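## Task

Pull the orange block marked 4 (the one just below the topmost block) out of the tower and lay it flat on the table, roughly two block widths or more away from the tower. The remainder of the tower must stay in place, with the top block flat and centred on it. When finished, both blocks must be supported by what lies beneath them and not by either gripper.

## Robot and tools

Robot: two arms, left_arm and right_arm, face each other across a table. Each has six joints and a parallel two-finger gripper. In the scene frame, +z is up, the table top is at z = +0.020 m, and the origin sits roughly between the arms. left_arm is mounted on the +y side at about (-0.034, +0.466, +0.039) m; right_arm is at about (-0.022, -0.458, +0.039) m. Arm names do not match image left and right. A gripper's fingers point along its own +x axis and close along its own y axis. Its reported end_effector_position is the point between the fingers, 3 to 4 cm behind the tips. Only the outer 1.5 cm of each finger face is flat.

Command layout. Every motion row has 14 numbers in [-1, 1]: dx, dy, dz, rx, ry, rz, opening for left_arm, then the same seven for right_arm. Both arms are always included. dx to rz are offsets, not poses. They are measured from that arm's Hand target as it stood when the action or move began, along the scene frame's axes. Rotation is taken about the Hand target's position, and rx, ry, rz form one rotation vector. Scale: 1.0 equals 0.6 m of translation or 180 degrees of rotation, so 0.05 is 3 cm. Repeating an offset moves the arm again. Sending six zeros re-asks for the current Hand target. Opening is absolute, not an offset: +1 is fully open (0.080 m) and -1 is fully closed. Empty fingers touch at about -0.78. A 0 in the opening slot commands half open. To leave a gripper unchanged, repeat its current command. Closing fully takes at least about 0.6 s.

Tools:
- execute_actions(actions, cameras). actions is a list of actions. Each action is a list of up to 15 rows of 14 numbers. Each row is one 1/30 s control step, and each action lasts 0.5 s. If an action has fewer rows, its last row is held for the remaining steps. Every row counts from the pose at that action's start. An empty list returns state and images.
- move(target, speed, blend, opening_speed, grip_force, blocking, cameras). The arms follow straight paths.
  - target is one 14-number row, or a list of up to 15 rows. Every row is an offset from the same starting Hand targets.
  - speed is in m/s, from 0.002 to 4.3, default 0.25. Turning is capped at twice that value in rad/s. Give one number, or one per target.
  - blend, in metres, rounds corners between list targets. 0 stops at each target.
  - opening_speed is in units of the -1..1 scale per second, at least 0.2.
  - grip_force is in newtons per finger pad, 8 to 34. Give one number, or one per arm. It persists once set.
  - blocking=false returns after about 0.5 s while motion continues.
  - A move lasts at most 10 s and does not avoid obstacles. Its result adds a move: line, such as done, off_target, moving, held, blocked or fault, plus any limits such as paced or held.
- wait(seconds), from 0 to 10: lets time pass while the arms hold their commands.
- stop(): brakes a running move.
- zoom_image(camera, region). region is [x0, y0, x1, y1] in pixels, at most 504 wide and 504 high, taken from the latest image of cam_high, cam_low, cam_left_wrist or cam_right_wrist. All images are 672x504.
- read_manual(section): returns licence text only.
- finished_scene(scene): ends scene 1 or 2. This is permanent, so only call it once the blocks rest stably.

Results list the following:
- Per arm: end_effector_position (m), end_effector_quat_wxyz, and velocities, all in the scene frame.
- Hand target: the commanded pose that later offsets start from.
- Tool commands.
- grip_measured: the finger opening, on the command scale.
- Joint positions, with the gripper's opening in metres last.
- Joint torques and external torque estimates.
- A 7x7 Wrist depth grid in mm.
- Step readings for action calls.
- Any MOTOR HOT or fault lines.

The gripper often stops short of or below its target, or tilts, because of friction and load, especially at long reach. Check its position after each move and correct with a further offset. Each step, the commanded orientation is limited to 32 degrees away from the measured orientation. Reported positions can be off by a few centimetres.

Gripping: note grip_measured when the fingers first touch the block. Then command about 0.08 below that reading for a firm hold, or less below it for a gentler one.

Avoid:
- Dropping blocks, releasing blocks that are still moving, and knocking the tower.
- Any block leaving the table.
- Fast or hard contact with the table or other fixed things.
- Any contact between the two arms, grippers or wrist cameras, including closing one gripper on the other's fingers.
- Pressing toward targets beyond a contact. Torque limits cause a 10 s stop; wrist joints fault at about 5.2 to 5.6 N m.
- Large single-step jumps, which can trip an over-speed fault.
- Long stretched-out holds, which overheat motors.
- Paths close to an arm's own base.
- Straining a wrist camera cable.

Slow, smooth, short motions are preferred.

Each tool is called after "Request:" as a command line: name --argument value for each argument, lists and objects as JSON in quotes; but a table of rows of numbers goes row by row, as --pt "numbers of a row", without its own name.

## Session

Request:
execute_actions --actions '[]'

Request:
zoom_image --camera "cam_high" --region '[270, 190, 430, 330]'

Request:
zoom_image --camera "cam_low" --region '[270, 220, 390, 310]'

Scene clock: 0.00 s.
left_arm: end_effector_position=(+0.0786, +0.2222, +0.1768) grip_measured=+1.000 end_effector_quat_wxyz=(+0.841, +0.079, +0.533, -0.051) | right_arm: end_effector_position=(-0.2735, -0.2460, +0.1835) grip_measured=+1.000 end_effector_quat_wxyz=(+0.104, -0.057, +0.163, +0.980)
Joint positions: left_arm=[0.193 1.46 1.122 -1.138 -0.432 -1.166 0.08] | right_arm=[0.52 1.383 0.338 0.823 -0.85 0.148 0.08]
Joint velocities: within noise
Joint torques (N m): no reading
External joint torques (N m): no reading
Heat: left arm: hottest wrist pitch 30 °C (+0.0 °C/min); right arm: hottest wrist yaw 27 °C (+0.0 °C/min).
Wrist depth (mm): cam_left_wrist=[266 260 253 247 242 237 232 / 260 254 249 243 239 233 227 / 255 250 245 238 233 229 224 / 249 245 239 234 231 225 221 / 246 241 234 231 226 221 217 / - 82 229 226 222 - - / - - 227 222 219 214 -] | cam_right_wrist=[1215 1255 1319 1342 1398 1390 2276 / 1275 1366 1358 - 1488 1569 - / 1358 1424 1488 1579 1612 1670 2254 / 1569 1517 1590 1682 1720 1786 1707 / - 1579 1707 1786 1682 1517 1398 / - - 1569 1433 1366 101 - / - 78 1262 1228 1132 229 -]
Hand target: left_arm +0.0787, +0.2224, +0.1766; +0.841, +0.079, +0.532, -0.051 | right_arm -0.2739, -0.2454, +0.1861; +0.104, -0.054, +0.159, +0.980
Tool commands: left_gripper/opening=+1.0 right_gripper/opening=+1.0
camera_calibration:
cam_left_wrist: T_world_to_cam=[[-0.211722, -0.974699, -0.071671, 0.252622], [-0.963245, 0.220514, -0.153401, 0.0870967], [0.165324, 0.0365584, -0.985561, 0.231489], [0, 0, 0, 1]] pos_world=[0.0991102, 0.218561, 0.259613]
cam_right_wrist: T_world_to_cam=[[0.166574, 0.939353, -0.299782, 0.346417], [0.375674, -0.341558, -0.861515, 0.211517], [-0.911659, 0.030886, -0.409785, -0.0845399], [0, 0, 0, 1]] pos_world=[-0.214237, -0.250552, 0.251431]

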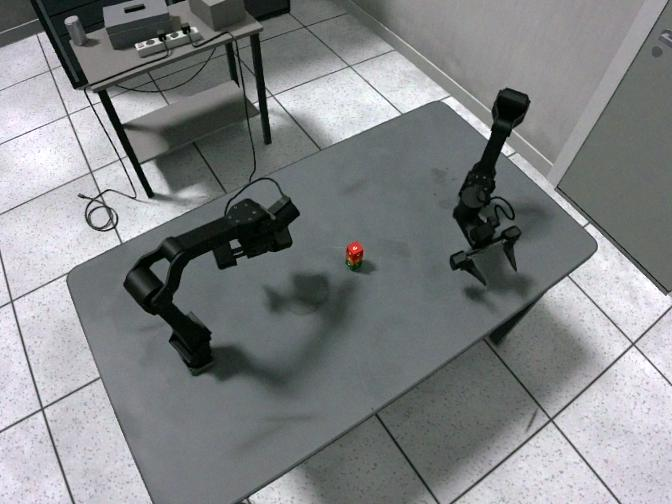

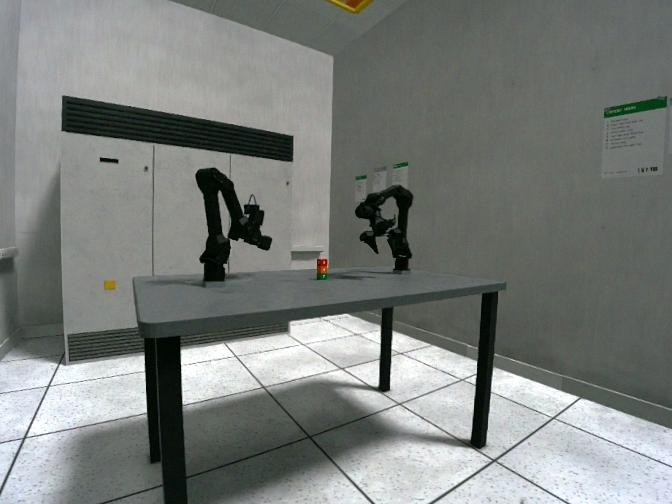

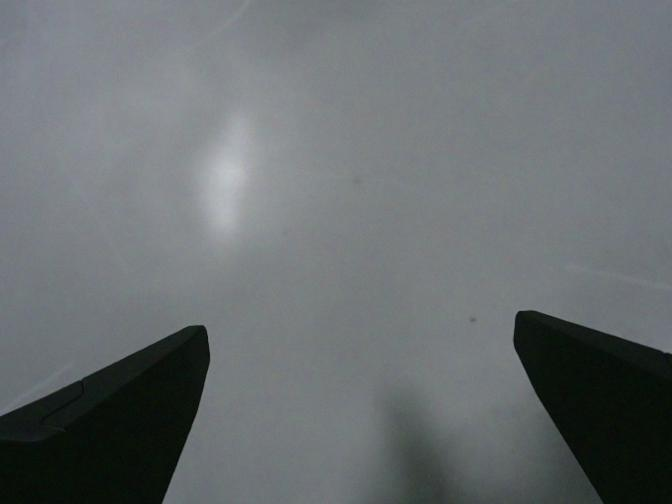

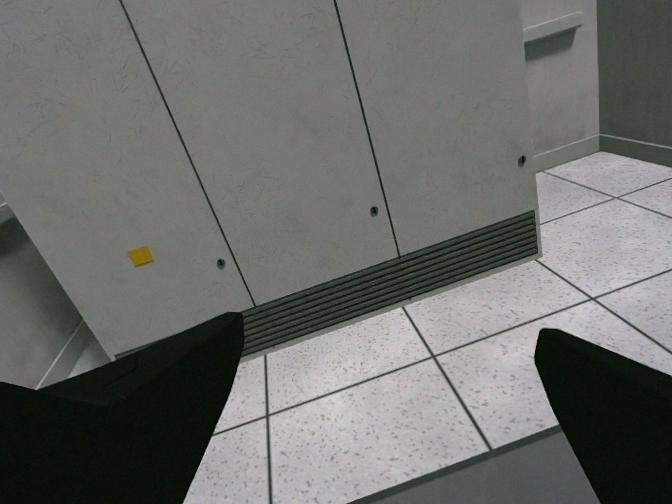

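Scaled by 3.150.

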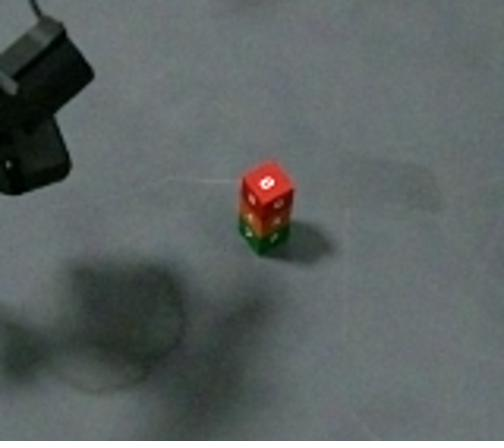

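Scaled by 4.200.

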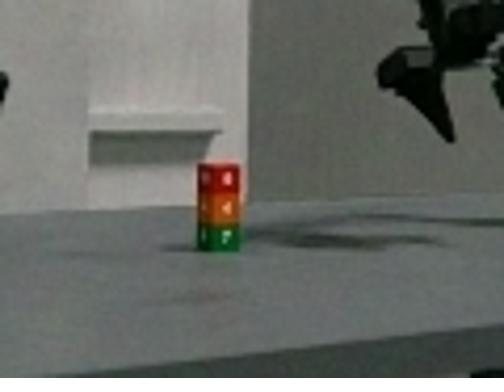

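Request:
move --target '[0, 0, 0, 0, 0, 0, 1, 0.4448, 0.3057, 0.0315, -0.1767, -0.2614, -0.349, 1]' --speed 0.38 --cameras '["cam_right_wrist", "cam_low"]'

Request:
zoom_image --camera "cam_right_wrist" --region '[290, 150, 470, 310]'

Scene clock: 55.10 s.
left_arm: end_effector_position=(+0.0786, +0.2222, +0.1768) grip_measured=+1.000 end_effector_quat_wxyz=(+0.841, +0.079, +0.533, -0.051) | right_arm: end_effector_position=(-0.0084, -0.0654, +0.2025) grip_measured=+1.000 end_effector_quat_wxyz=(+0.609, -0.356, +0.355, +0.614)
Joint positions: left_arm=[0.193 1.46 1.122 -1.138 -0.432 -1.166 0.08] | right_arm=[-0.045 1.621 1.325 -0.758 -0.028 -0.046 0.08]
Joint torques (N m): left_arm=[-0.07 -5.63 6.04 0.3 -0.33 -0.03] | right_arm=[-0.04 -5.33 8.74 0.8 0.18 0.16]
External joint torques (N m): left_arm=[-0.09 -0.53 0.07 -0.19 -0.01 -0.03] | right_arm=[-0.08 1.11 2.63 -0.26 0.2 0.16]
Heat: left arm: hottest wrist pitch 30 °C (+0.0 °C/min); right arm: hottest shoulder 29 °C (+3.3 °C/min).
Wrist depth (mm): cam_left_wrist=[266 258 254 249 242 236 233 / 260 255 249 243 238 233 228 / 255 248 243 238 233 229 224 / 250 244 239 233 229 225 220 / 244 240 235 230 226 221 216 / - 82 229 226 221 - - / - - 226 222 217 214 -] | cam_right_wrist=[307 302 301 303 300 298 296 / 293 293 291 289 288 287 287 / 283 282 282 281 279 276 275 / 274 272 271 183 269 269 268 / 265 266 263 259 260 261 259 / - - 252 254 252 248 - / - 78 246 246 244 242 -]
Hand target: left_arm +0.0787, +0.2224, +0.1766; +0.841, +0.079, +0.532, -0.051 | right_arm -0.0071, -0.0620, +0.2049; +0.613, -0.354, +0.354, +0.612
Off the commanded pose: left_arm 0.000 m, 0 deg | right_arm 0.004 m, 1 deg.
move: done
camera_calibration:
cam_right_wrist: T_world_to_cam=[[0.99788, 0.0487161, -0.0431541, 0.0350204], [0.038793, -0.977652, -0.206622, 0.0129652], [-0.0522555, 0.20451, -0.977469, 0.292927], [0, 0, 0, 1]] pos_world=[-0.0201421, -0.0489369, 0.290517]
Images, in order (width x height): cam_low 672x504, cam_right_wrist 672x504.

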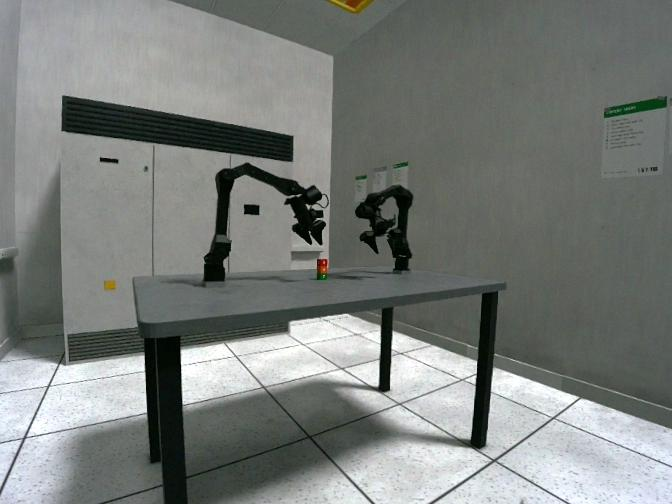

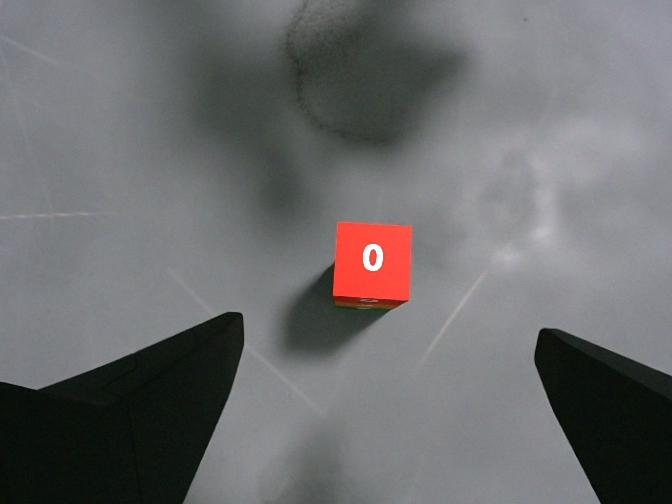

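Scaled by 2.800.

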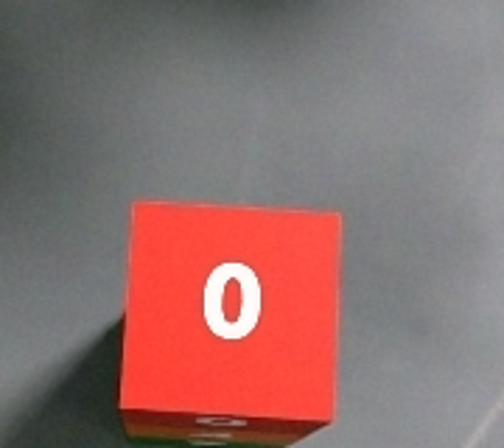

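Request:
move --pt "0 0 0 0 0 0 1 -0.005 0.0588 -0.125 0 0.0078 -0.0072 0.35" --pt "0 0 0 0 0 0 1 -0.005 0.0588 -0.125 0 0.0078 -0.0072 -0.5" --pt "0 0 0 0 0 0 1 -0.005 0.0588 -0.075 0 0.0078 -0.0072 -0.5" --pt "0 0 0 0 0 0 1 -0.1217 0.0255 -0.0783 0 0.0078 -0.0072 -0.5" --pt "0 0 0 0 0 0 1 -0.18 0.0088 -0.2167 0 0.0078 -0.0072 -0.5" --pt "0 0 0 0 0 0 1 -0.18 0.0088 -0.2383 -0.0056 0.0039 -0.0072 -0.5" --speed '[0.15, 0.1, 0.12, 0.2, 0.2, 0.04]' --blend '[0, 0, 0.012, 0.03, 0.004, 0]' --opening_speed 0.7 --grip_force 12 --cameras '["cam_right_wrist", "cam_low", "cam_high"]'

Request:
zoom_image --camera "cam_low" --region '[270, 240, 350, 300]'

Request:
zoom_image --camera "cam_high" --region '[310, 210, 400, 300]'

Scene clock: 139.97 s.
left_arm: end_effector_position=(+0.0786, +0.2222, +0.1768) grip_measured=+1.000 end_effector_quat_wxyz=(+0.841, +0.079, +0.533, -0.051) | right_arm: end_effector_position=(-0.1164, -0.0541, +0.0723) grip_measured=-0.062 end_effector_quat_wxyz=(+0.615, -0.342, +0.361, +0.612)
Joint positions: left_arm=[0.193 1.46 1.122 -1.138 -0.432 -1.166 0.08] | right_arm=[0.276 1.855 1.05 -0.251 0.128 0.264 0.032]
Joint torques (N m): left_arm=[-0.05 -5.63 6.06 0.3 -0.33 -0.03] | right_arm=[0.18 -4.59 5.56 0.91 0.28 0.15]
External joint torques (N m): left_arm=[-0.04 -0.57 0.15 -0.16 -0.02 -0.03] | right_arm=[0.19 2.82 0.15 -0.16 0.2 0.15]
Heat: left arm: hottest wrist pitch 30 °C (+0.0 °C/min); right arm: hottest shoulder 33 °C (+2.0 °C/min).
Wrist depth (mm): cam_left_wrist=[266 260 253 248 241 237 233 / 259 254 249 242 239 234 228 / 254 249 244 240 233 230 224 / 250 244 240 234 228 224 221 / 244 241 235 230 226 221 217 / - 82 230 226 221 - - / - - 226 221 218 214 -] | cam_right_wrist=[161 159 158 157 155 153 152 / 153 153 151 150 148 148 146 / 149 146 146 145 143 141 140 / 142 141 140 138 138 137 135 / 137 137 135 105 105 132 130 / - - - 102 - - 127 / - - - 125 124 - -]
Hand target: left_arm +0.0787, +0.2224, +0.1766; +0.841, +0.079, +0.532, -0.051 | right_arm -0.1151, -0.0568, +0.0619; +0.614, -0.351, +0.367, +0.604
Off the commanded pose: left_arm 0.000 m, 0 deg | right_arm 0.011 m, 2 deg.
grip_force (N): 12, 12
move: off_target (right_arm)
camera_calibration:
cam_right_wrist: T_world_to_cam=[[0.997761, 0.025141, -0.06198, 0.136735], [0.0109537, -0.975576, -0.219389, -0.000967552], [-0.0659819, 0.218218, -0.973667, 0.156594], [0, 0, 0, 1]] pos_world=[-0.126086, -0.0385532, 0.160733]
Images, in order (width x height): cam_high 672x504, cam_low 672x504, cam_right_wrist 672x504.

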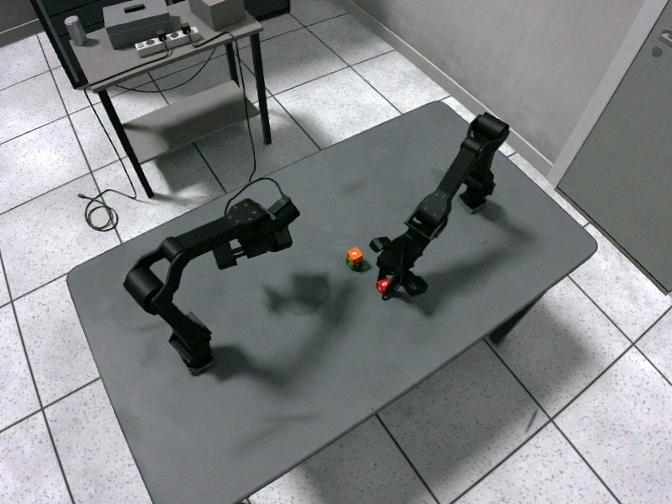

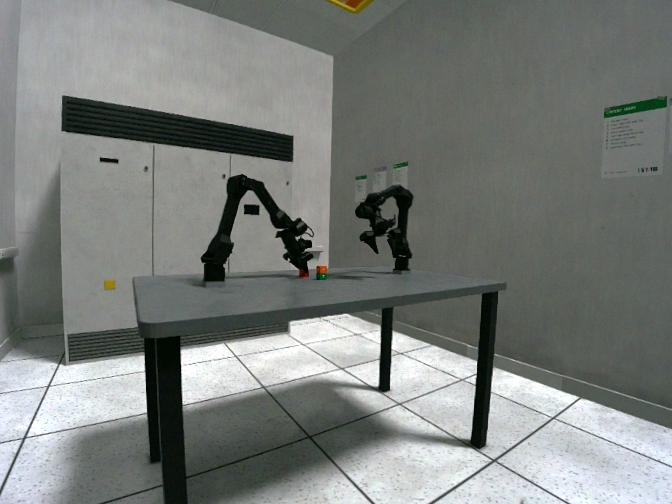

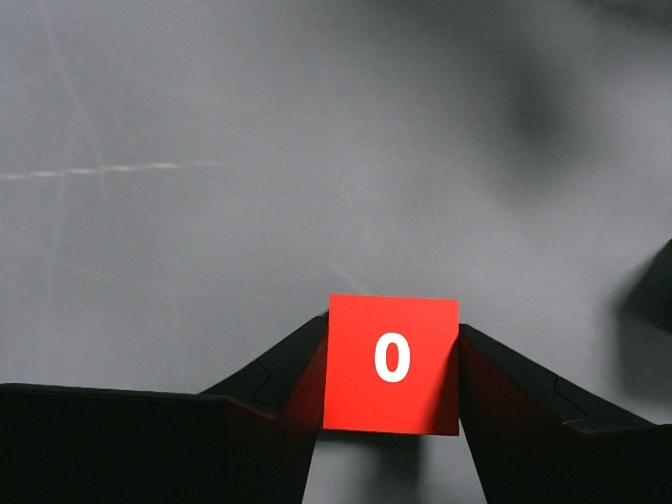

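Scaled by 6.300.

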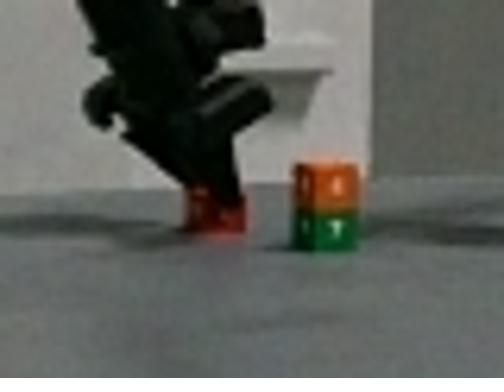

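Scaled by 5.600.

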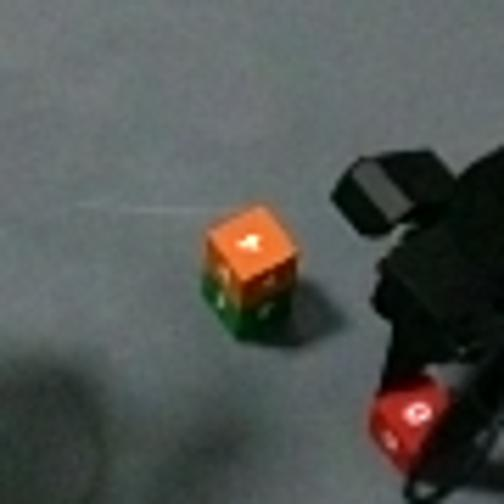

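Request:
move --pt "0 0 0 0 0 0 1 0 0 0.0167 0 0 0 -0.5" --pt "0 0 0 0 0 0 1 0 0 0.0167 0 0 0 0.3" --pt "0 0 0 0 0 0 1 0 0 0.1417 0 0 0 0.3" --pt "0 0 0 0 0 0 1 0.1715 0.0333 0.1252 0.0056 0.0039 0.0028 0.3" --speed '[0.06, 0.1, 0.15, 0.22]' --blend '[0, 0, 0.02, 0]' --opening_speed 1.5 --cameras '["cam_right_wrist", "cam_low"]'

Request:
zoom_image --camera "cam_right_wrist" --region '[280, 230, 480, 390]'

Scene clock: 169.50 s.
left_arm: end_effector_position=(+0.0786, +0.2222, +0.1768) grip_measured=+1.000 end_effector_quat_wxyz=(+0.841, +0.079, +0.533, -0.051) | right_arm: end_effector_position=(-0.0110, -0.0401, +0.1362) grip_measured=+0.297 end_effector_quat_wxyz=(+0.614, -0.345, +0.366, +0.608)
Joint positions: left_arm=[0.193 1.46 1.122 -1.138 -0.432 -1.166 0.08] | right_arm=[-0.035 1.76 1.214 -0.508 -0.026 -0.001 0.048]
Joint torques (N m): left_arm=[-0.05 -5.61 6.05 0.3 -0.34 -0.03] | right_arm=[0.25 -5.96 7.93 1.09 -0.21 -0.17]
External joint torques (N m): left_arm=[-0.08 -0.54 0.1 -0.18 -0.02 -0.03] | right_arm=[0.25 1.3 2.04 0.03 -0.19 -0.17]
Heat: left arm: hottest wrist pitch 30 °C (+0.0 °C/min); right arm: hottest shoulder 34 °C (+2.0 °C/min).
Wrist depth (mm): cam_left_wrist=[265 260 253 247 241 237 231 / 259 253 248 243 239 233 228 / 254 249 244 239 234 229 225 / 249 244 241 234 229 225 220 / 245 242 234 230 226 220 217 / - 82 230 226 221 - - / - - 226 222 218 214 -] | cam_right_wrist=[232 228 226 223 222 221 219 / 222 220 218 216 215 213 210 / 213 212 211 209 207 204 203 / 207 205 204 202 200 198 196 / 199 199 198 138 138 192 191 / - - - 188 188 90 186 / - - 95 183 182 - -]
Hand target: left_arm +0.0787, +0.2224, +0.1766; +0.841, +0.079, +0.532, -0.051 | right_arm -0.0121, -0.0367, +0.1372; +0.612, -0.343, +0.364, +0.612
Off the commanded pose: left_arm 0.000 m, 0 deg | right_arm 0.004 m, 1 deg.
grip_force (N): 12, 12
move: done
camera_calibration:
cam_right_wrist: T_world_to_cam=[[0.997832, 0.0190964, -0.0629823, 0.0351138], [0.00565464, -0.978316, -0.207041, 0.0237493], [-0.0655704, 0.206236, -0.976303, 0.222562], [0, 0, 0, 1]] pos_world=[-0.0205785, -0.0233366, 0.224417]
Images, in order (width x height): cam_low 672x504, cam_right_wrist 672x504.

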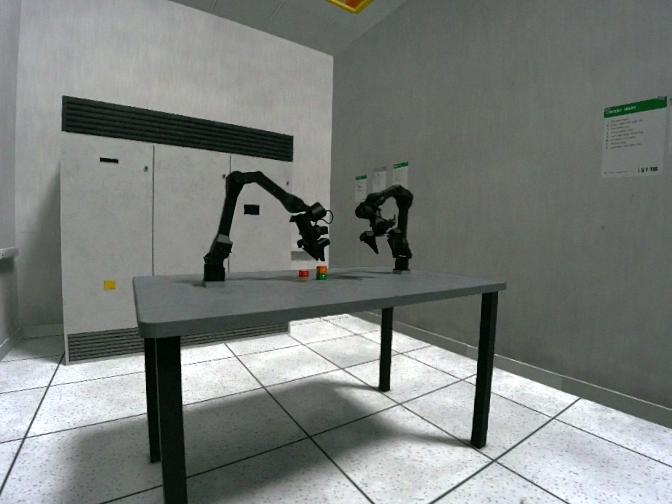

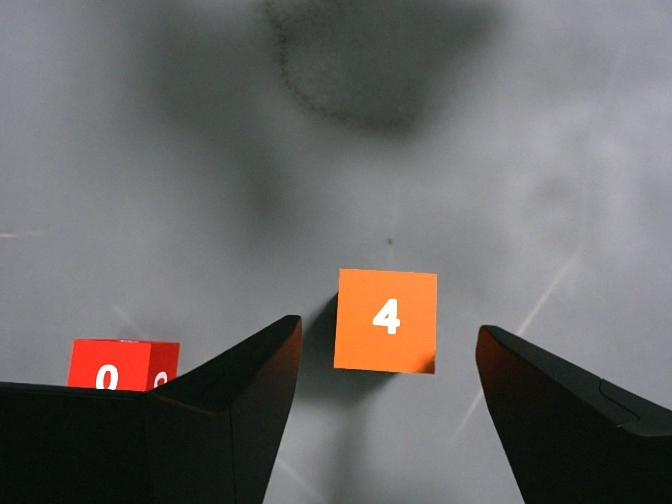

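Scaled by 2.520.

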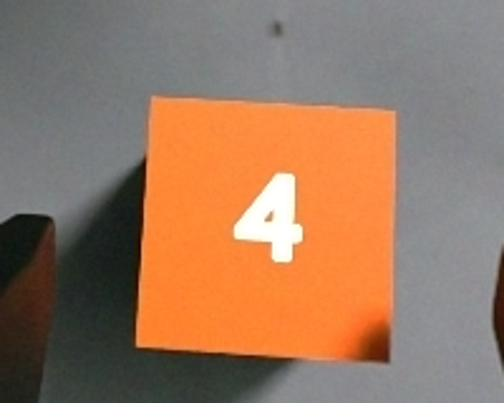

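Request:
move --pt "0 0 0 0 0 0 1 -0.0002 0.0142 -0.0575 0 0 -0.0064 0.3" --pt "0 0 0 0 0 0 1 -0.0002 0.0142 -0.0575 0 0 -0.0064 -0.5" --pt "0 0 0 0 0 0 1 -0.0002 0.0142 0.0008 0 0 -0.0064 -0.5" --pt "0 0 0 0 0 0 1 0.1332 -0.0192 -0.005 0 0 -0.0064 -0.5" --pt "0 0 0 0 0 0 1 0.2082 -0.0358 -0.0975 0 0 -0.0064 -0.5" --pt "0 0 0 0 0 0 1 0.2082 -0.0358 -0.1208 -0.0056 0 -0.0064 -0.5" --speed '[0.12, 0.12, 0.12, 0.22, 0.22, 0.04]' --blend '[0, 0, 0.012, 0.03, 0.004, 0]' --opening_speed 0.7 --cameras '["cam_right_wrist", "cam_low"]'

Request:
zoom_image --camera "cam_low" --region '[280, 240, 380, 310]'

Scene clock: 233.33 s.
left_arm: end_effector_position=(+0.0786, +0.2222, +0.1768) grip_measured=+1.000 end_effector_quat_wxyz=(+0.841, +0.079, +0.533, -0.051) | right_arm: end_effector_position=(+0.1154, -0.0557, +0.0755) grip_measured=-0.064 end_effector_quat_wxyz=(+0.623, -0.339, +0.364, +0.603)
Joint positions: left_arm=[0.193 1.46 1.122 -1.138 -0.432 -1.166 0.08] | right_arm=[-0.395 1.894 1.121 -0.3 -0.189 -0.302 0.032]
Joint torques (N m): left_arm=[-0.06 -5.63 6.04 0.3 -0.33 -0.03] | right_arm=[0.33 -5.01 5.34 0.95 -0.17 -0.18]
External joint torques (N m): left_arm=[-0.1 -0.49 0.06 -0.18 -0.01 -0.03] | right_arm=[0.34 2.79 -0.17 -0.11 -0.06 -0.18]
Heat: left arm: hottest elbow 30 °C (+1.0 °C/min); right arm: hottest shoulder 38 °C (+4.0 °C/min).
Wrist depth (mm): cam_left_wrist=[266 260 254 247 242 237 232 / 259 255 249 243 240 232 229 / 255 249 244 239 233 228 224 / 250 245 239 234 230 224 220 / 246 240 235 230 226 221 217 / - 82 231 226 221 - - / - - 226 222 218 214 -] | cam_right_wrist=[163 162 161 158 158 155 155 / 156 156 154 153 150 150 149 / 151 149 148 146 145 144 143 / 143 144 143 141 140 140 138 / 139 139 138 108 107 135 133 / - - - - - - 130 / - - - 127 126 - -]
Hand target: left_arm +0.0787, +0.2224, +0.1766; +0.841, +0.079, +0.532, -0.051 | right_arm +0.1127, -0.0583, +0.0646; +0.615, -0.345, +0.373, +0.603
Off the commanded pose: left_arm 0.000 m, 0 deg | right_arm 0.011 m, 2 deg.
grip_force (N): 12, 12
move: off_target (right_arm)
camera_calibration:
cam_right_wrist: T_world_to_cam=[[0.998414, 0.0000424625, -0.0562995, -0.0961449], [-0.0123264, -0.975573, -0.219331, -0.00164567], [-0.0549336, 0.219678, -0.974025, 0.17413], [0, 0, 0, 1]] pos_world=[0.105538, -0.0398538, 0.163833]
Images, in order (width x height): cam_low 672x504, cam_right_wrist 672x504.

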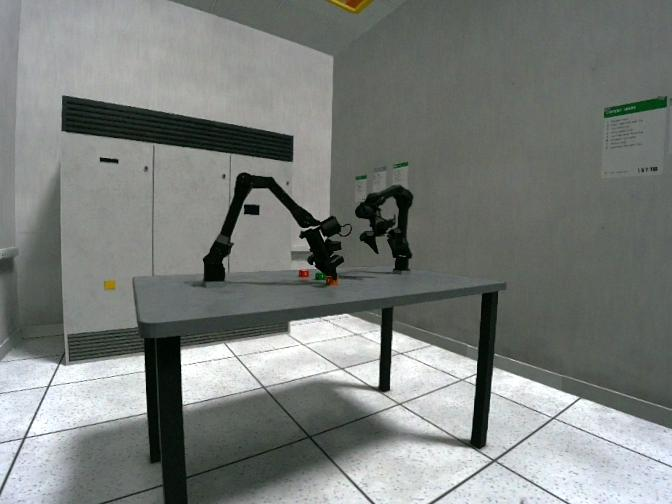

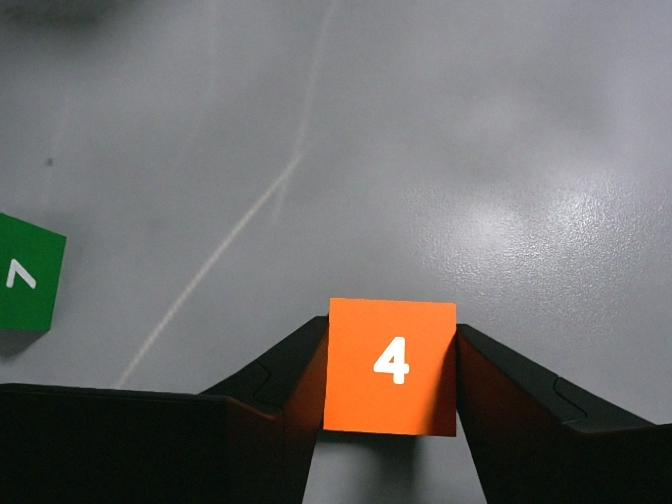

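Scaled by 5.040.

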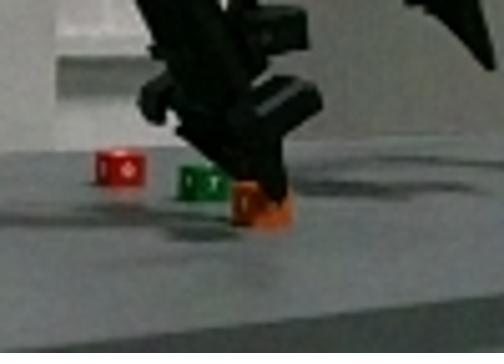

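Request:
move --pt "0 0 0 0 0 0 1 0 0 0.015 0 0 0 -0.5" --pt "0 0 0 0 0 0 1 0 0 0.015 0 0 0 0.3" --pt "0 0 0 0 0 0 1 0 -0.0083 0.1083 0.0028 0 0 0.3" --pt "0 0 0 0 0 0 1 -0.3813 -0.0052 0.0713 0.0056 0 0.0028 0.3" --speed '[0.06, 0.1, 0.15, 0.25]' --blend '[0, 0, 0.03, 0]' --opening_speed 1.5 --cameras '["cam_right_wrist", "cam_low", "cam_high"]'

Request:
zoom_image --camera "cam_right_wrist" --region '[280, 220, 480, 380]'

Request:
zoom_image --camera "cam_high" --region '[310, 200, 410, 310]'

Scene clock: 270.70 s.
left_arm: end_effector_position=(+0.0786, +0.2222, +0.1768) grip_measured=+1.000 end_effector_quat_wxyz=(+0.841, +0.079, +0.533, -0.051) | right_arm: end_effector_position=(-0.1160, -0.0652, +0.1058) grip_measured=+0.297 end_effector_quat_wxyz=(+0.612, -0.345, +0.366, +0.610)
Joint positions: left_arm=[0.193 1.46 1.122 -1.138 -0.432 -1.166 0.08] | right_arm=[0.282 1.76 1.087 -0.394 0.125 0.273 0.048]
Joint torques (N m): left_arm=[-0.06 -5.63 6.05 0.3 -0.33 -0.02] | right_arm=[0 -5.72 8.06 0.81 0.29 0.17]
External joint torques (N m): left_arm=[-0.1 -0.58 0.11 -0.18 -0.01 -0.02] | right_arm=[-0.04 1.33 2.35 -0.24 0.22 0.17]
Heat: left arm: hottest shoulder 30 °C (+1.0 °C/min); right arm: hottest shoulder 36 °C (-1.0 °C/min).
Wrist depth (mm): cam_left_wrist=[265 261 253 248 242 237 232 / 259 254 248 243 238 232 229 / 254 249 244 239 233 229 226 / 249 245 239 235 230 225 220 / 244 241 235 229 225 220 217 / - 82 229 226 221 - - / - - 227 222 217 214 -] | cam_right_wrist=[197 195 192 189 189 186 185 / 189 187 185 184 181 179 179 / 182 180 179 177 175 174 172 / 176 174 173 172 170 168 166 / 169 169 168 138 137 163 160 / - - - 160 157 90 157 / - - 154 155 153 - -]
Hand target: left_arm +0.0787, +0.2224, +0.1766; +0.841, +0.079, +0.532, -0.051 | right_arm -0.1160, -0.0614, +0.1074; +0.616, -0.342, +0.366, +0.609
Off the commanded pose: left_arm 0.000 m, 0 deg | right_arm 0.004 m, 1 deg.
grip_force (N): 12, 12
move: done; blend cut to 0.0281 m at target 3
camera_calibration:
cam_right_wrist: T_world_to_cam=[[0.997531, 0.0236966, -0.0661095, 0.139045], [0.00954253, -0.978358, -0.206699, -0.00608821], [-0.0695768, 0.205558, -0.976168, 0.190625], [0, 0, 0, 1]] pos_world=[-0.12538, -0.048436, 0.194016]
Images, in order (width x height): cam_high 672x504, cam_low 672x504, cam_right_wrist 672x504.

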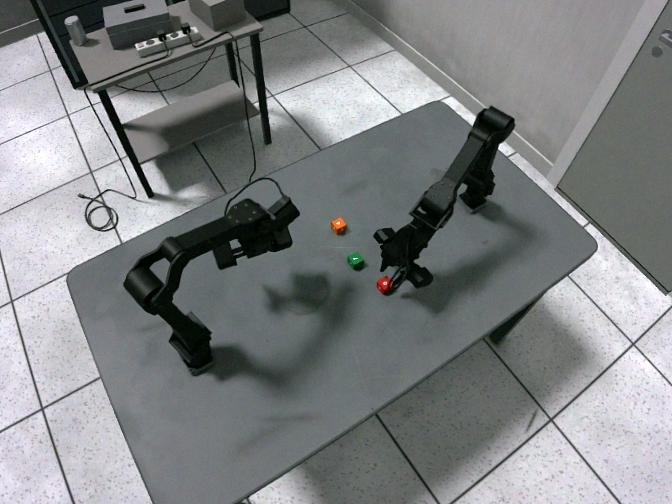

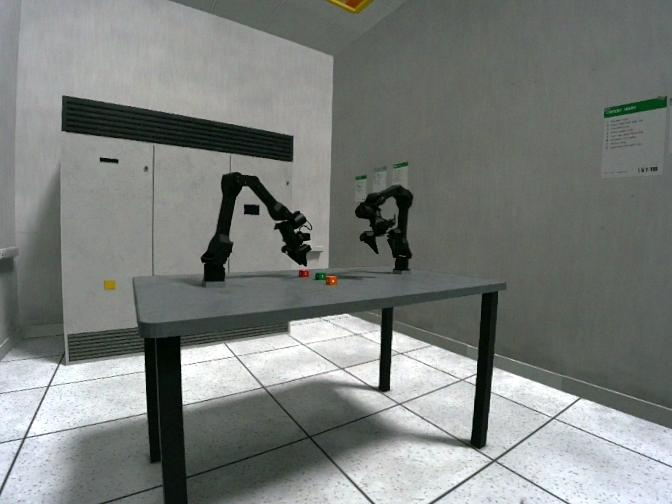

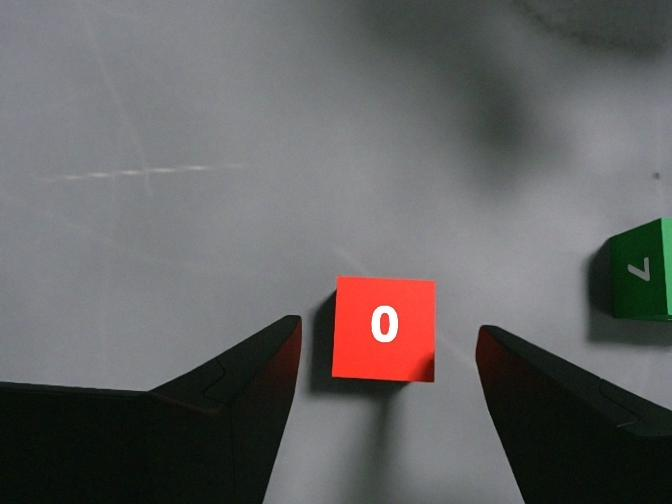

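Scaled by 2.520.

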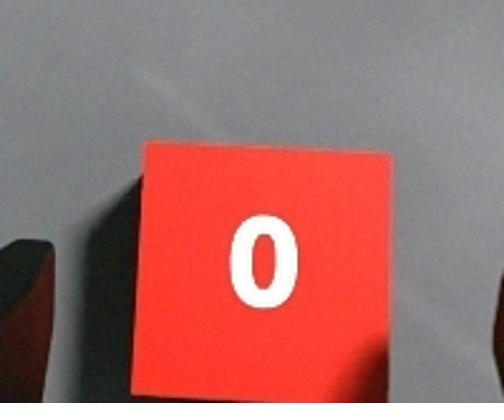

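Scaled by 4.582.

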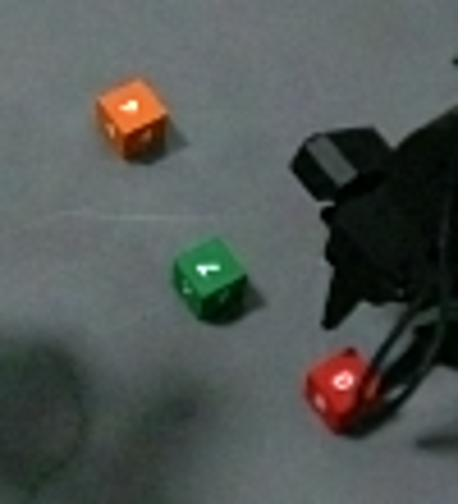

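Request:
move --pt "0 0 0 0 0 0 1 -0.0012 0.0093 -0.0572 0 0 -0.0028 0.3" --pt "0 0 0 0 0 0 1 -0.0012 0.0093 -0.0572 0 0 -0.0028 -0.5" --pt "0 0 0 0 0 0 1 -0.0012 0.0093 0.0428 0 0 -0.0028 -0.5" --pt "0 0 0 0 0 0 1 0.1733 0.0278 0.0295 0 0 -0.0028 -0.5" --speed '[0.12, 0.1, 0.13, 0.2]' --blend '[0, 0, 0.02, 0]' --opening_speed 0.7 --cameras '["cam_right_wrist"]'

Request:
zoom_image --camera "cam_right_wrist" --region '[300, 210, 490, 330]'

Scene clock: 312.83 s.
left_arm: end_effector_position=(+0.0786, +0.2222, +0.1768) grip_measured=+1.000 end_effector_quat_wxyz=(+0.841, +0.079, +0.533, -0.051) | right_arm: end_effector_position=(-0.0109, -0.0462, +0.1233) grip_measured=-0.063 end_effector_quat_wxyz=(+0.620, -0.342, +0.370, +0.602)
Joint positions: left_arm=[0.193 1.46 1.122 -1.138 -0.432 -1.166 0.08] | right_arm=[-0.032 1.754 1.154 -0.454 -0.014 0.019 0.032]
Joint torques (N m): left_arm=[-0.06 -5.62 6.04 0.3 -0.33 -0.03] | right_arm=[0.23 -6.68 6.95 1.11 -0.2 -0.2]
External joint torques (N m): left_arm=[-0.1 -0.54 0.12 -0.17 -0.02 -0.03] | right_arm=[0.27 0.53 1.02 0.01 -0.2 -0.2]
Heat: left arm: hottest shoulder 30 °C (+0.0 °C/min); right arm: hottest shoulder 37 °C (+1.0 °C/min).
Wrist depth (mm): cam_left_wrist=[264 259 254 248 243 238 232 / 260 254 249 243 238 233 229 / 254 249 244 239 233 229 224 / 248 245 239 234 229 224 220 / 245 240 235 231 226 221 216 / - 82 230 226 221 - - / - - 226 221 218 213 -] | cam_right_wrist=[216 213 211 209 208 206 203 / 207 207 205 202 200 199 196 / 201 199 197 195 194 191 190 / 193 193 190 189 187 185 183 / 187 186 185 108 106 180 178 / - 182 - 103 104 - 173 / - - - 171 169 - -]
Hand target: left_arm +0.0787, +0.2224, +0.1766; +0.841, +0.079, +0.532, -0.051 | right_arm -0.0121, -0.0447, +0.1251; +0.618, -0.340, +0.367, +0.606
Off the commanded pose: left_arm 0.000 m, 0 deg | right_arm 0.003 m, 1 deg.
grip_force (N): 12, 12
move: done
camera_calibration:
cam_right_wrist: T_world_to_cam=[[0.998028, -0.000934915, -0.0627618, 0.0332618], [-0.0138419, -0.978552, -0.205534, 0.0146857], [-0.0612236, 0.205998, -0.976635, 0.211347], [0, 0, 0, 1]] pos_world=[-0.0200535, -0.0291352, 0.211515]
Images, in order (width x height): cam_right_wrist 672x504.

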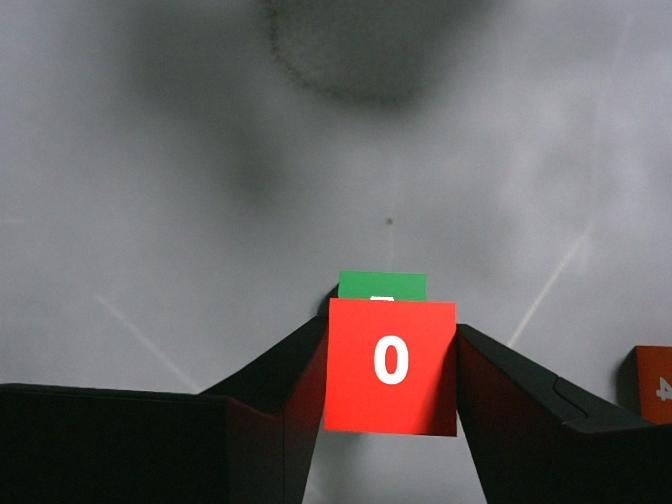

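Scaled by 2.653.

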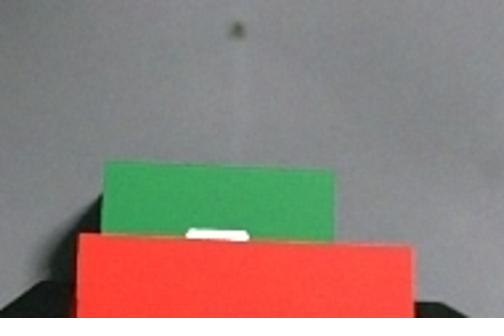

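Request:
move --pt "0 0 0 0 0 0 1 0.0007 0.022 -0.0133 0 0 0 -0.5" --pt "0 0 0 0 0 0 1 0.0007 0.0273 -0.0347 0 0 0 -0.5" --speed '[0.1, 0.04]' --blend '[0.004, 0]' --cameras '["cam_low", "cam_right_wrist"]'

Scene clock: 367.93 s.
left_arm: end_effector_position=(+0.0786, +0.2222, +0.1768) grip_measured=+1.000 end_effector_quat_wxyz=(+0.841, +0.079, +0.533, -0.051) | right_arm: end_effector_position=(-0.0104, -0.0300, +0.1059) grip_measured=-0.063 end_effector_quat_wxyz=(+0.621, -0.339, +0.367, +0.603)
Joint positions: left_arm=[0.193 1.46 1.122 -1.138 -0.432 -1.166 0.08] | right_arm=[-0.032 1.833 1.174 -0.388 -0.014 0.019 0.032]
Joint torques (N m): left_arm=[-0.07 -5.62 6.05 0.31 -0.33 -0.03] | right_arm=[0.17 -6.19 7.05 1.11 -0.19 -0.16]
External joint torques (N m): left_arm=[-0.08 -0.55 0.12 -0.17 -0.01 -0.03] | right_arm=[0.17 1.37 1.38 0.05 -0.18 -0.16]
Heat: left arm: hottest elbow 31 °C (+1.0 °C/min); right arm: hottest shoulder 41 °C (+4.0 °C/min).
Wrist depth (mm): cam_left_wrist=[266 259 253 248 242 238 232 / 259 255 249 244 238 233 227 / 253 250 243 238 233 229 224 / 248 244 239 234 228 224 219 / 244 240 234 229 225 220 215 / - 82 229 227 222 - - / - - 226 223 217 214 -] | cam_right_wrist=[196 194 193 190 189 187 184 / 188 186 185 183 181 179 179 / 181 179 178 177 175 173 172 / 175 174 172 171 170 168 166 / 169 168 167 108 105 162 161 / - - - 103 104 - 156 / - - - 154 153 - -]
Hand target: left_arm +0.0787, +0.2224, +0.1766; +0.841, +0.079, +0.532, -0.051 | right_arm -0.0117, -0.0282, +0.1044; +0.618, -0.340, +0.367, +0.606
Off the commanded pose: left_arm 0.000 m, 0 deg | right_arm 0.003 m, 0 deg.
grip_force (N): 12, 12
move: done
camera_calibration:
cam_right_wrist: T_world_to_cam=[[0.998036, 0.000154397, -0.0626379, 0.0317838], [-0.0132392, -0.976885, -0.213354, 0.0278481], [-0.061223, 0.213764, -0.974965, 0.191076], [0, 0, 0, 1]] pos_world=[-0.0196544, -0.0136457, 0.194225]
Images, in order (width x height): cam_low 672x504, cam_right_wrist 672x504.

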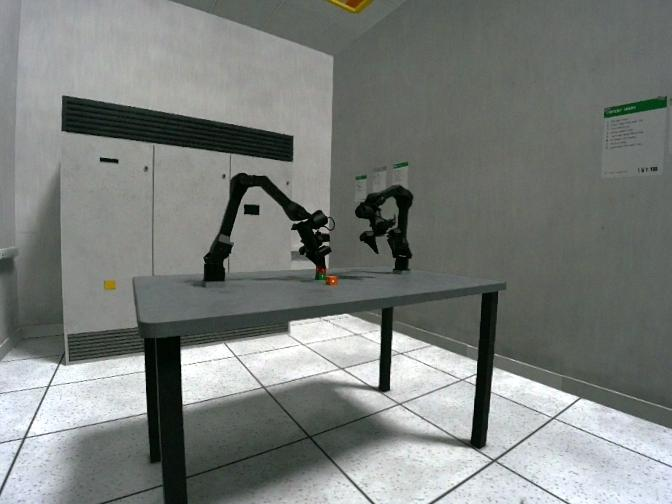

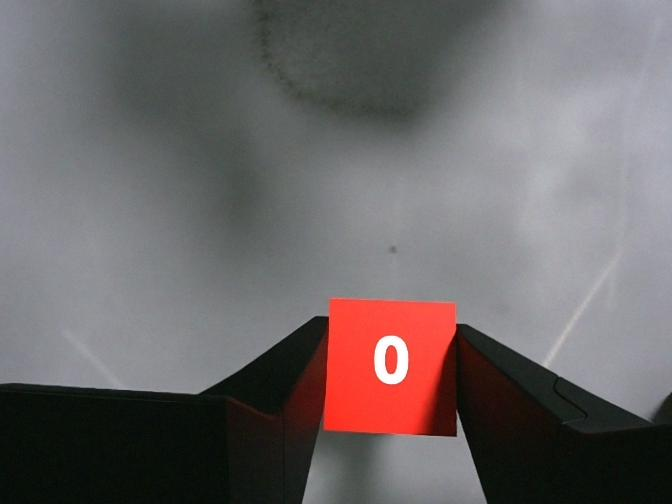

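Request:
zoom_image --camera "cam_low" --region '[295, 240, 355, 300]'

Scaled by 8.400.

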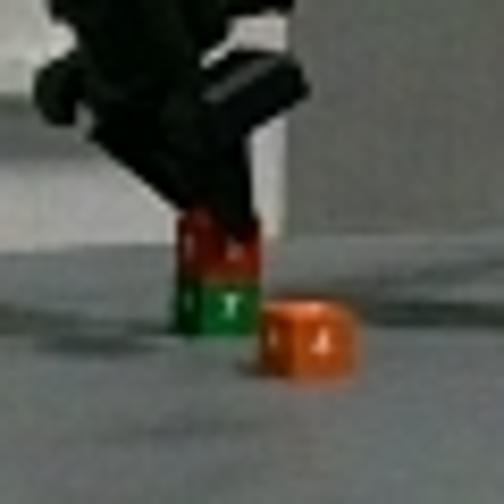

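Request:
move --pt "0 0 0 0 0 0 1 0 0 -0.0022 0 0 0 -0.5" --pt "0 0 0 0 0 0 1 0 0 -0.0022 0 0 0 0.3" --pt "0 0 0 0 0 0 1 0 0 0.0583 0 0 0 0.3" --pt "0 0 0 0 0 0 1 0 -0.075 0.1167 0 0 0 0.3" --speed '[0.04, 0.04, 0.12, 0.2]' --blend '[0, 0, 0.02, 0]' --opening_speed 1.0 --cameras '["cam_low", "cam_right_wrist", "cam_high"]'

Scene clock: 399.03 s.
left_arm: end_effector_position=(+0.0786, +0.2222, +0.1768) grip_measured=+1.000 end_effector_quat_wxyz=(+0.841, +0.079, +0.533, -0.051) | right_arm: end_effector_position=(-0.0119, -0.0717, +0.1716) grip_measured=+0.297 end_effector_quat_wxyz=(+0.619, -0.342, +0.369, +0.603)
Joint positions: left_arm=[0.193 1.46 1.122 -1.138 -0.432 -1.166 0.08] | right_arm=[-0.032 1.61 1.191 -0.635 -0.016 0.015 0.048]
Joint torques (N m): left_arm=[-0.06 -5.63 6.05 0.3 -0.33 -0.03] | right_arm=[-0.23 -7.01 6.41 0.84 -0.21 -0.16]
External joint torques (N m): left_arm=[-0.08 -0.58 0.14 -0.18 -0.01 -0.03] | right_arm=[-0.22 -0.67 0.35 -0.23 -0.21 -0.16]
Heat: left arm: hottest shoulder 31 °C (+1.0 °C/min); right arm: hottest shoulder 40 °C (+0.0 °C/min).
Wrist depth (mm): cam_left_wrist=[265 258 253 246 243 237 232 / 259 254 249 244 239 231 227 / 255 250 245 238 233 230 223 / 249 245 241 234 230 223 219 / 245 242 235 229 226 221 216 / - 82 230 226 222 - - / - - 226 222 218 214 -] | cam_right_wrist=[274 272 269 267 264 261 259 / 262 261 258 258 253 250 249 / 254 251 249 247 245 244 243 / 244 243 241 182 236 235 232 / 236 236 235 232 230 228 198 / - - - 224 222 90 220 / - - 95 218 217 - -]
Hand target: left_arm +0.0787, +0.2224, +0.1766; +0.841, +0.079, +0.532, -0.051 | right_arm -0.0116, -0.0732, +0.1744; +0.618, -0.340, +0.367, +0.606
Off the commanded pose: left_arm 0.000 m, 0 deg | right_arm 0.003 m, 1 deg.
grip_force (N): 12, 12
move: done; blend cut to 0.0181 m at target 3
camera_calibration:
cam_right_wrist: T_world_to_cam=[[0.998037, 0.00302247, -0.0625521, 0.0375347], [-0.00994118, -0.978523, -0.205896, -0.000275393], [-0.061831, 0.206114, -0.976573, 0.263702], [0, 0, 0, 1]] pos_world=[-0.0211588, -0.0547355, 0.259815]
Images, in order (width x height): cam_high 672x504, cam_low 672x504, cam_right_wrist 672x504.

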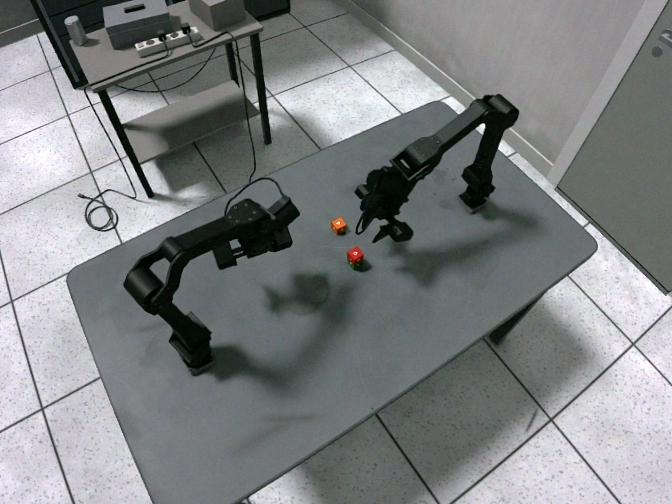

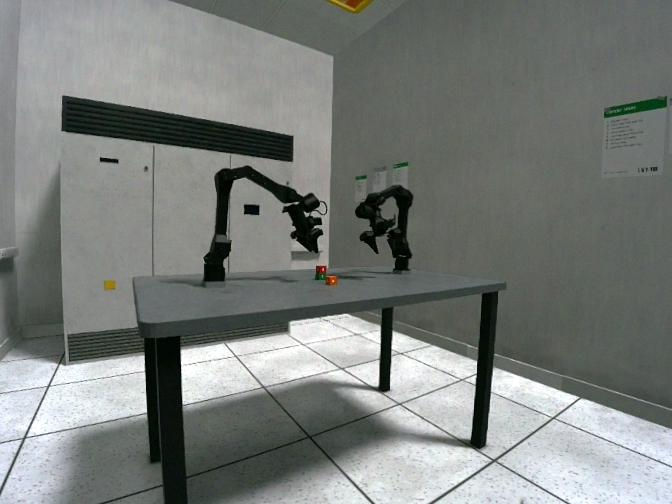

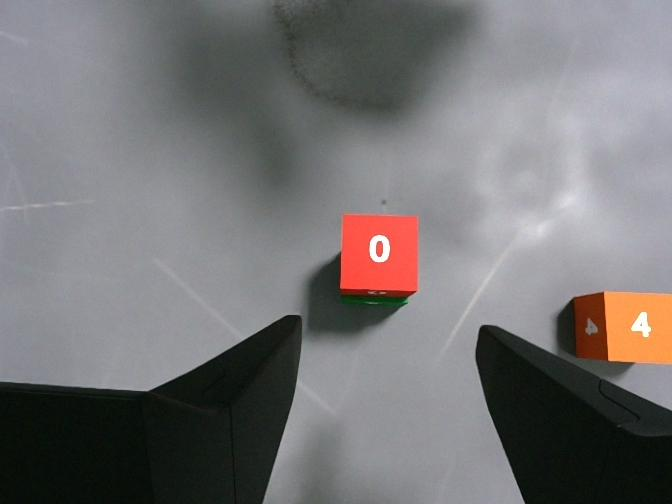

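Request:
zoom_image --camera "cam_right_wrist" --region '[310, 190, 450, 330]'

Request:
zoom_image --camera "cam_low" --region '[295, 245, 355, 305]'

Scaled by 3.600.

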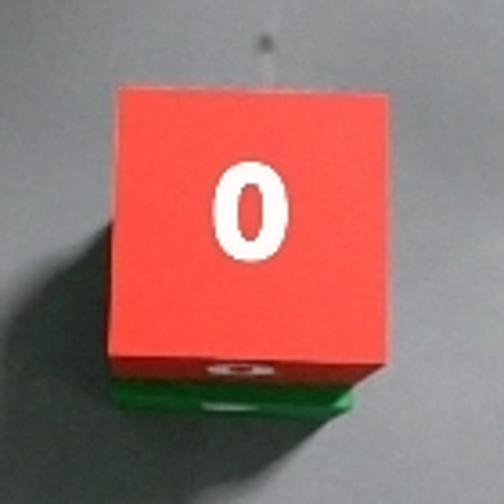

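Scaled by 8.400.

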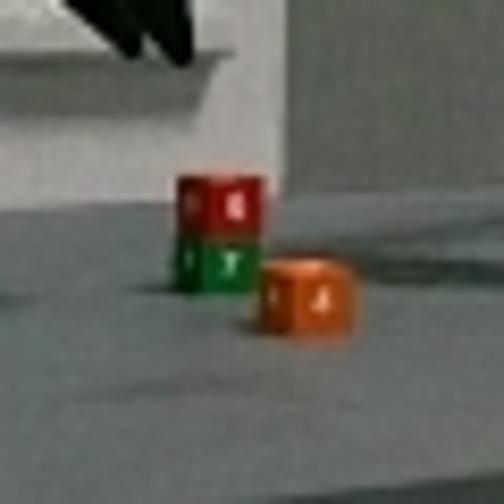

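Request:
finished_scene --scene 2

The scene is finished: the task was done.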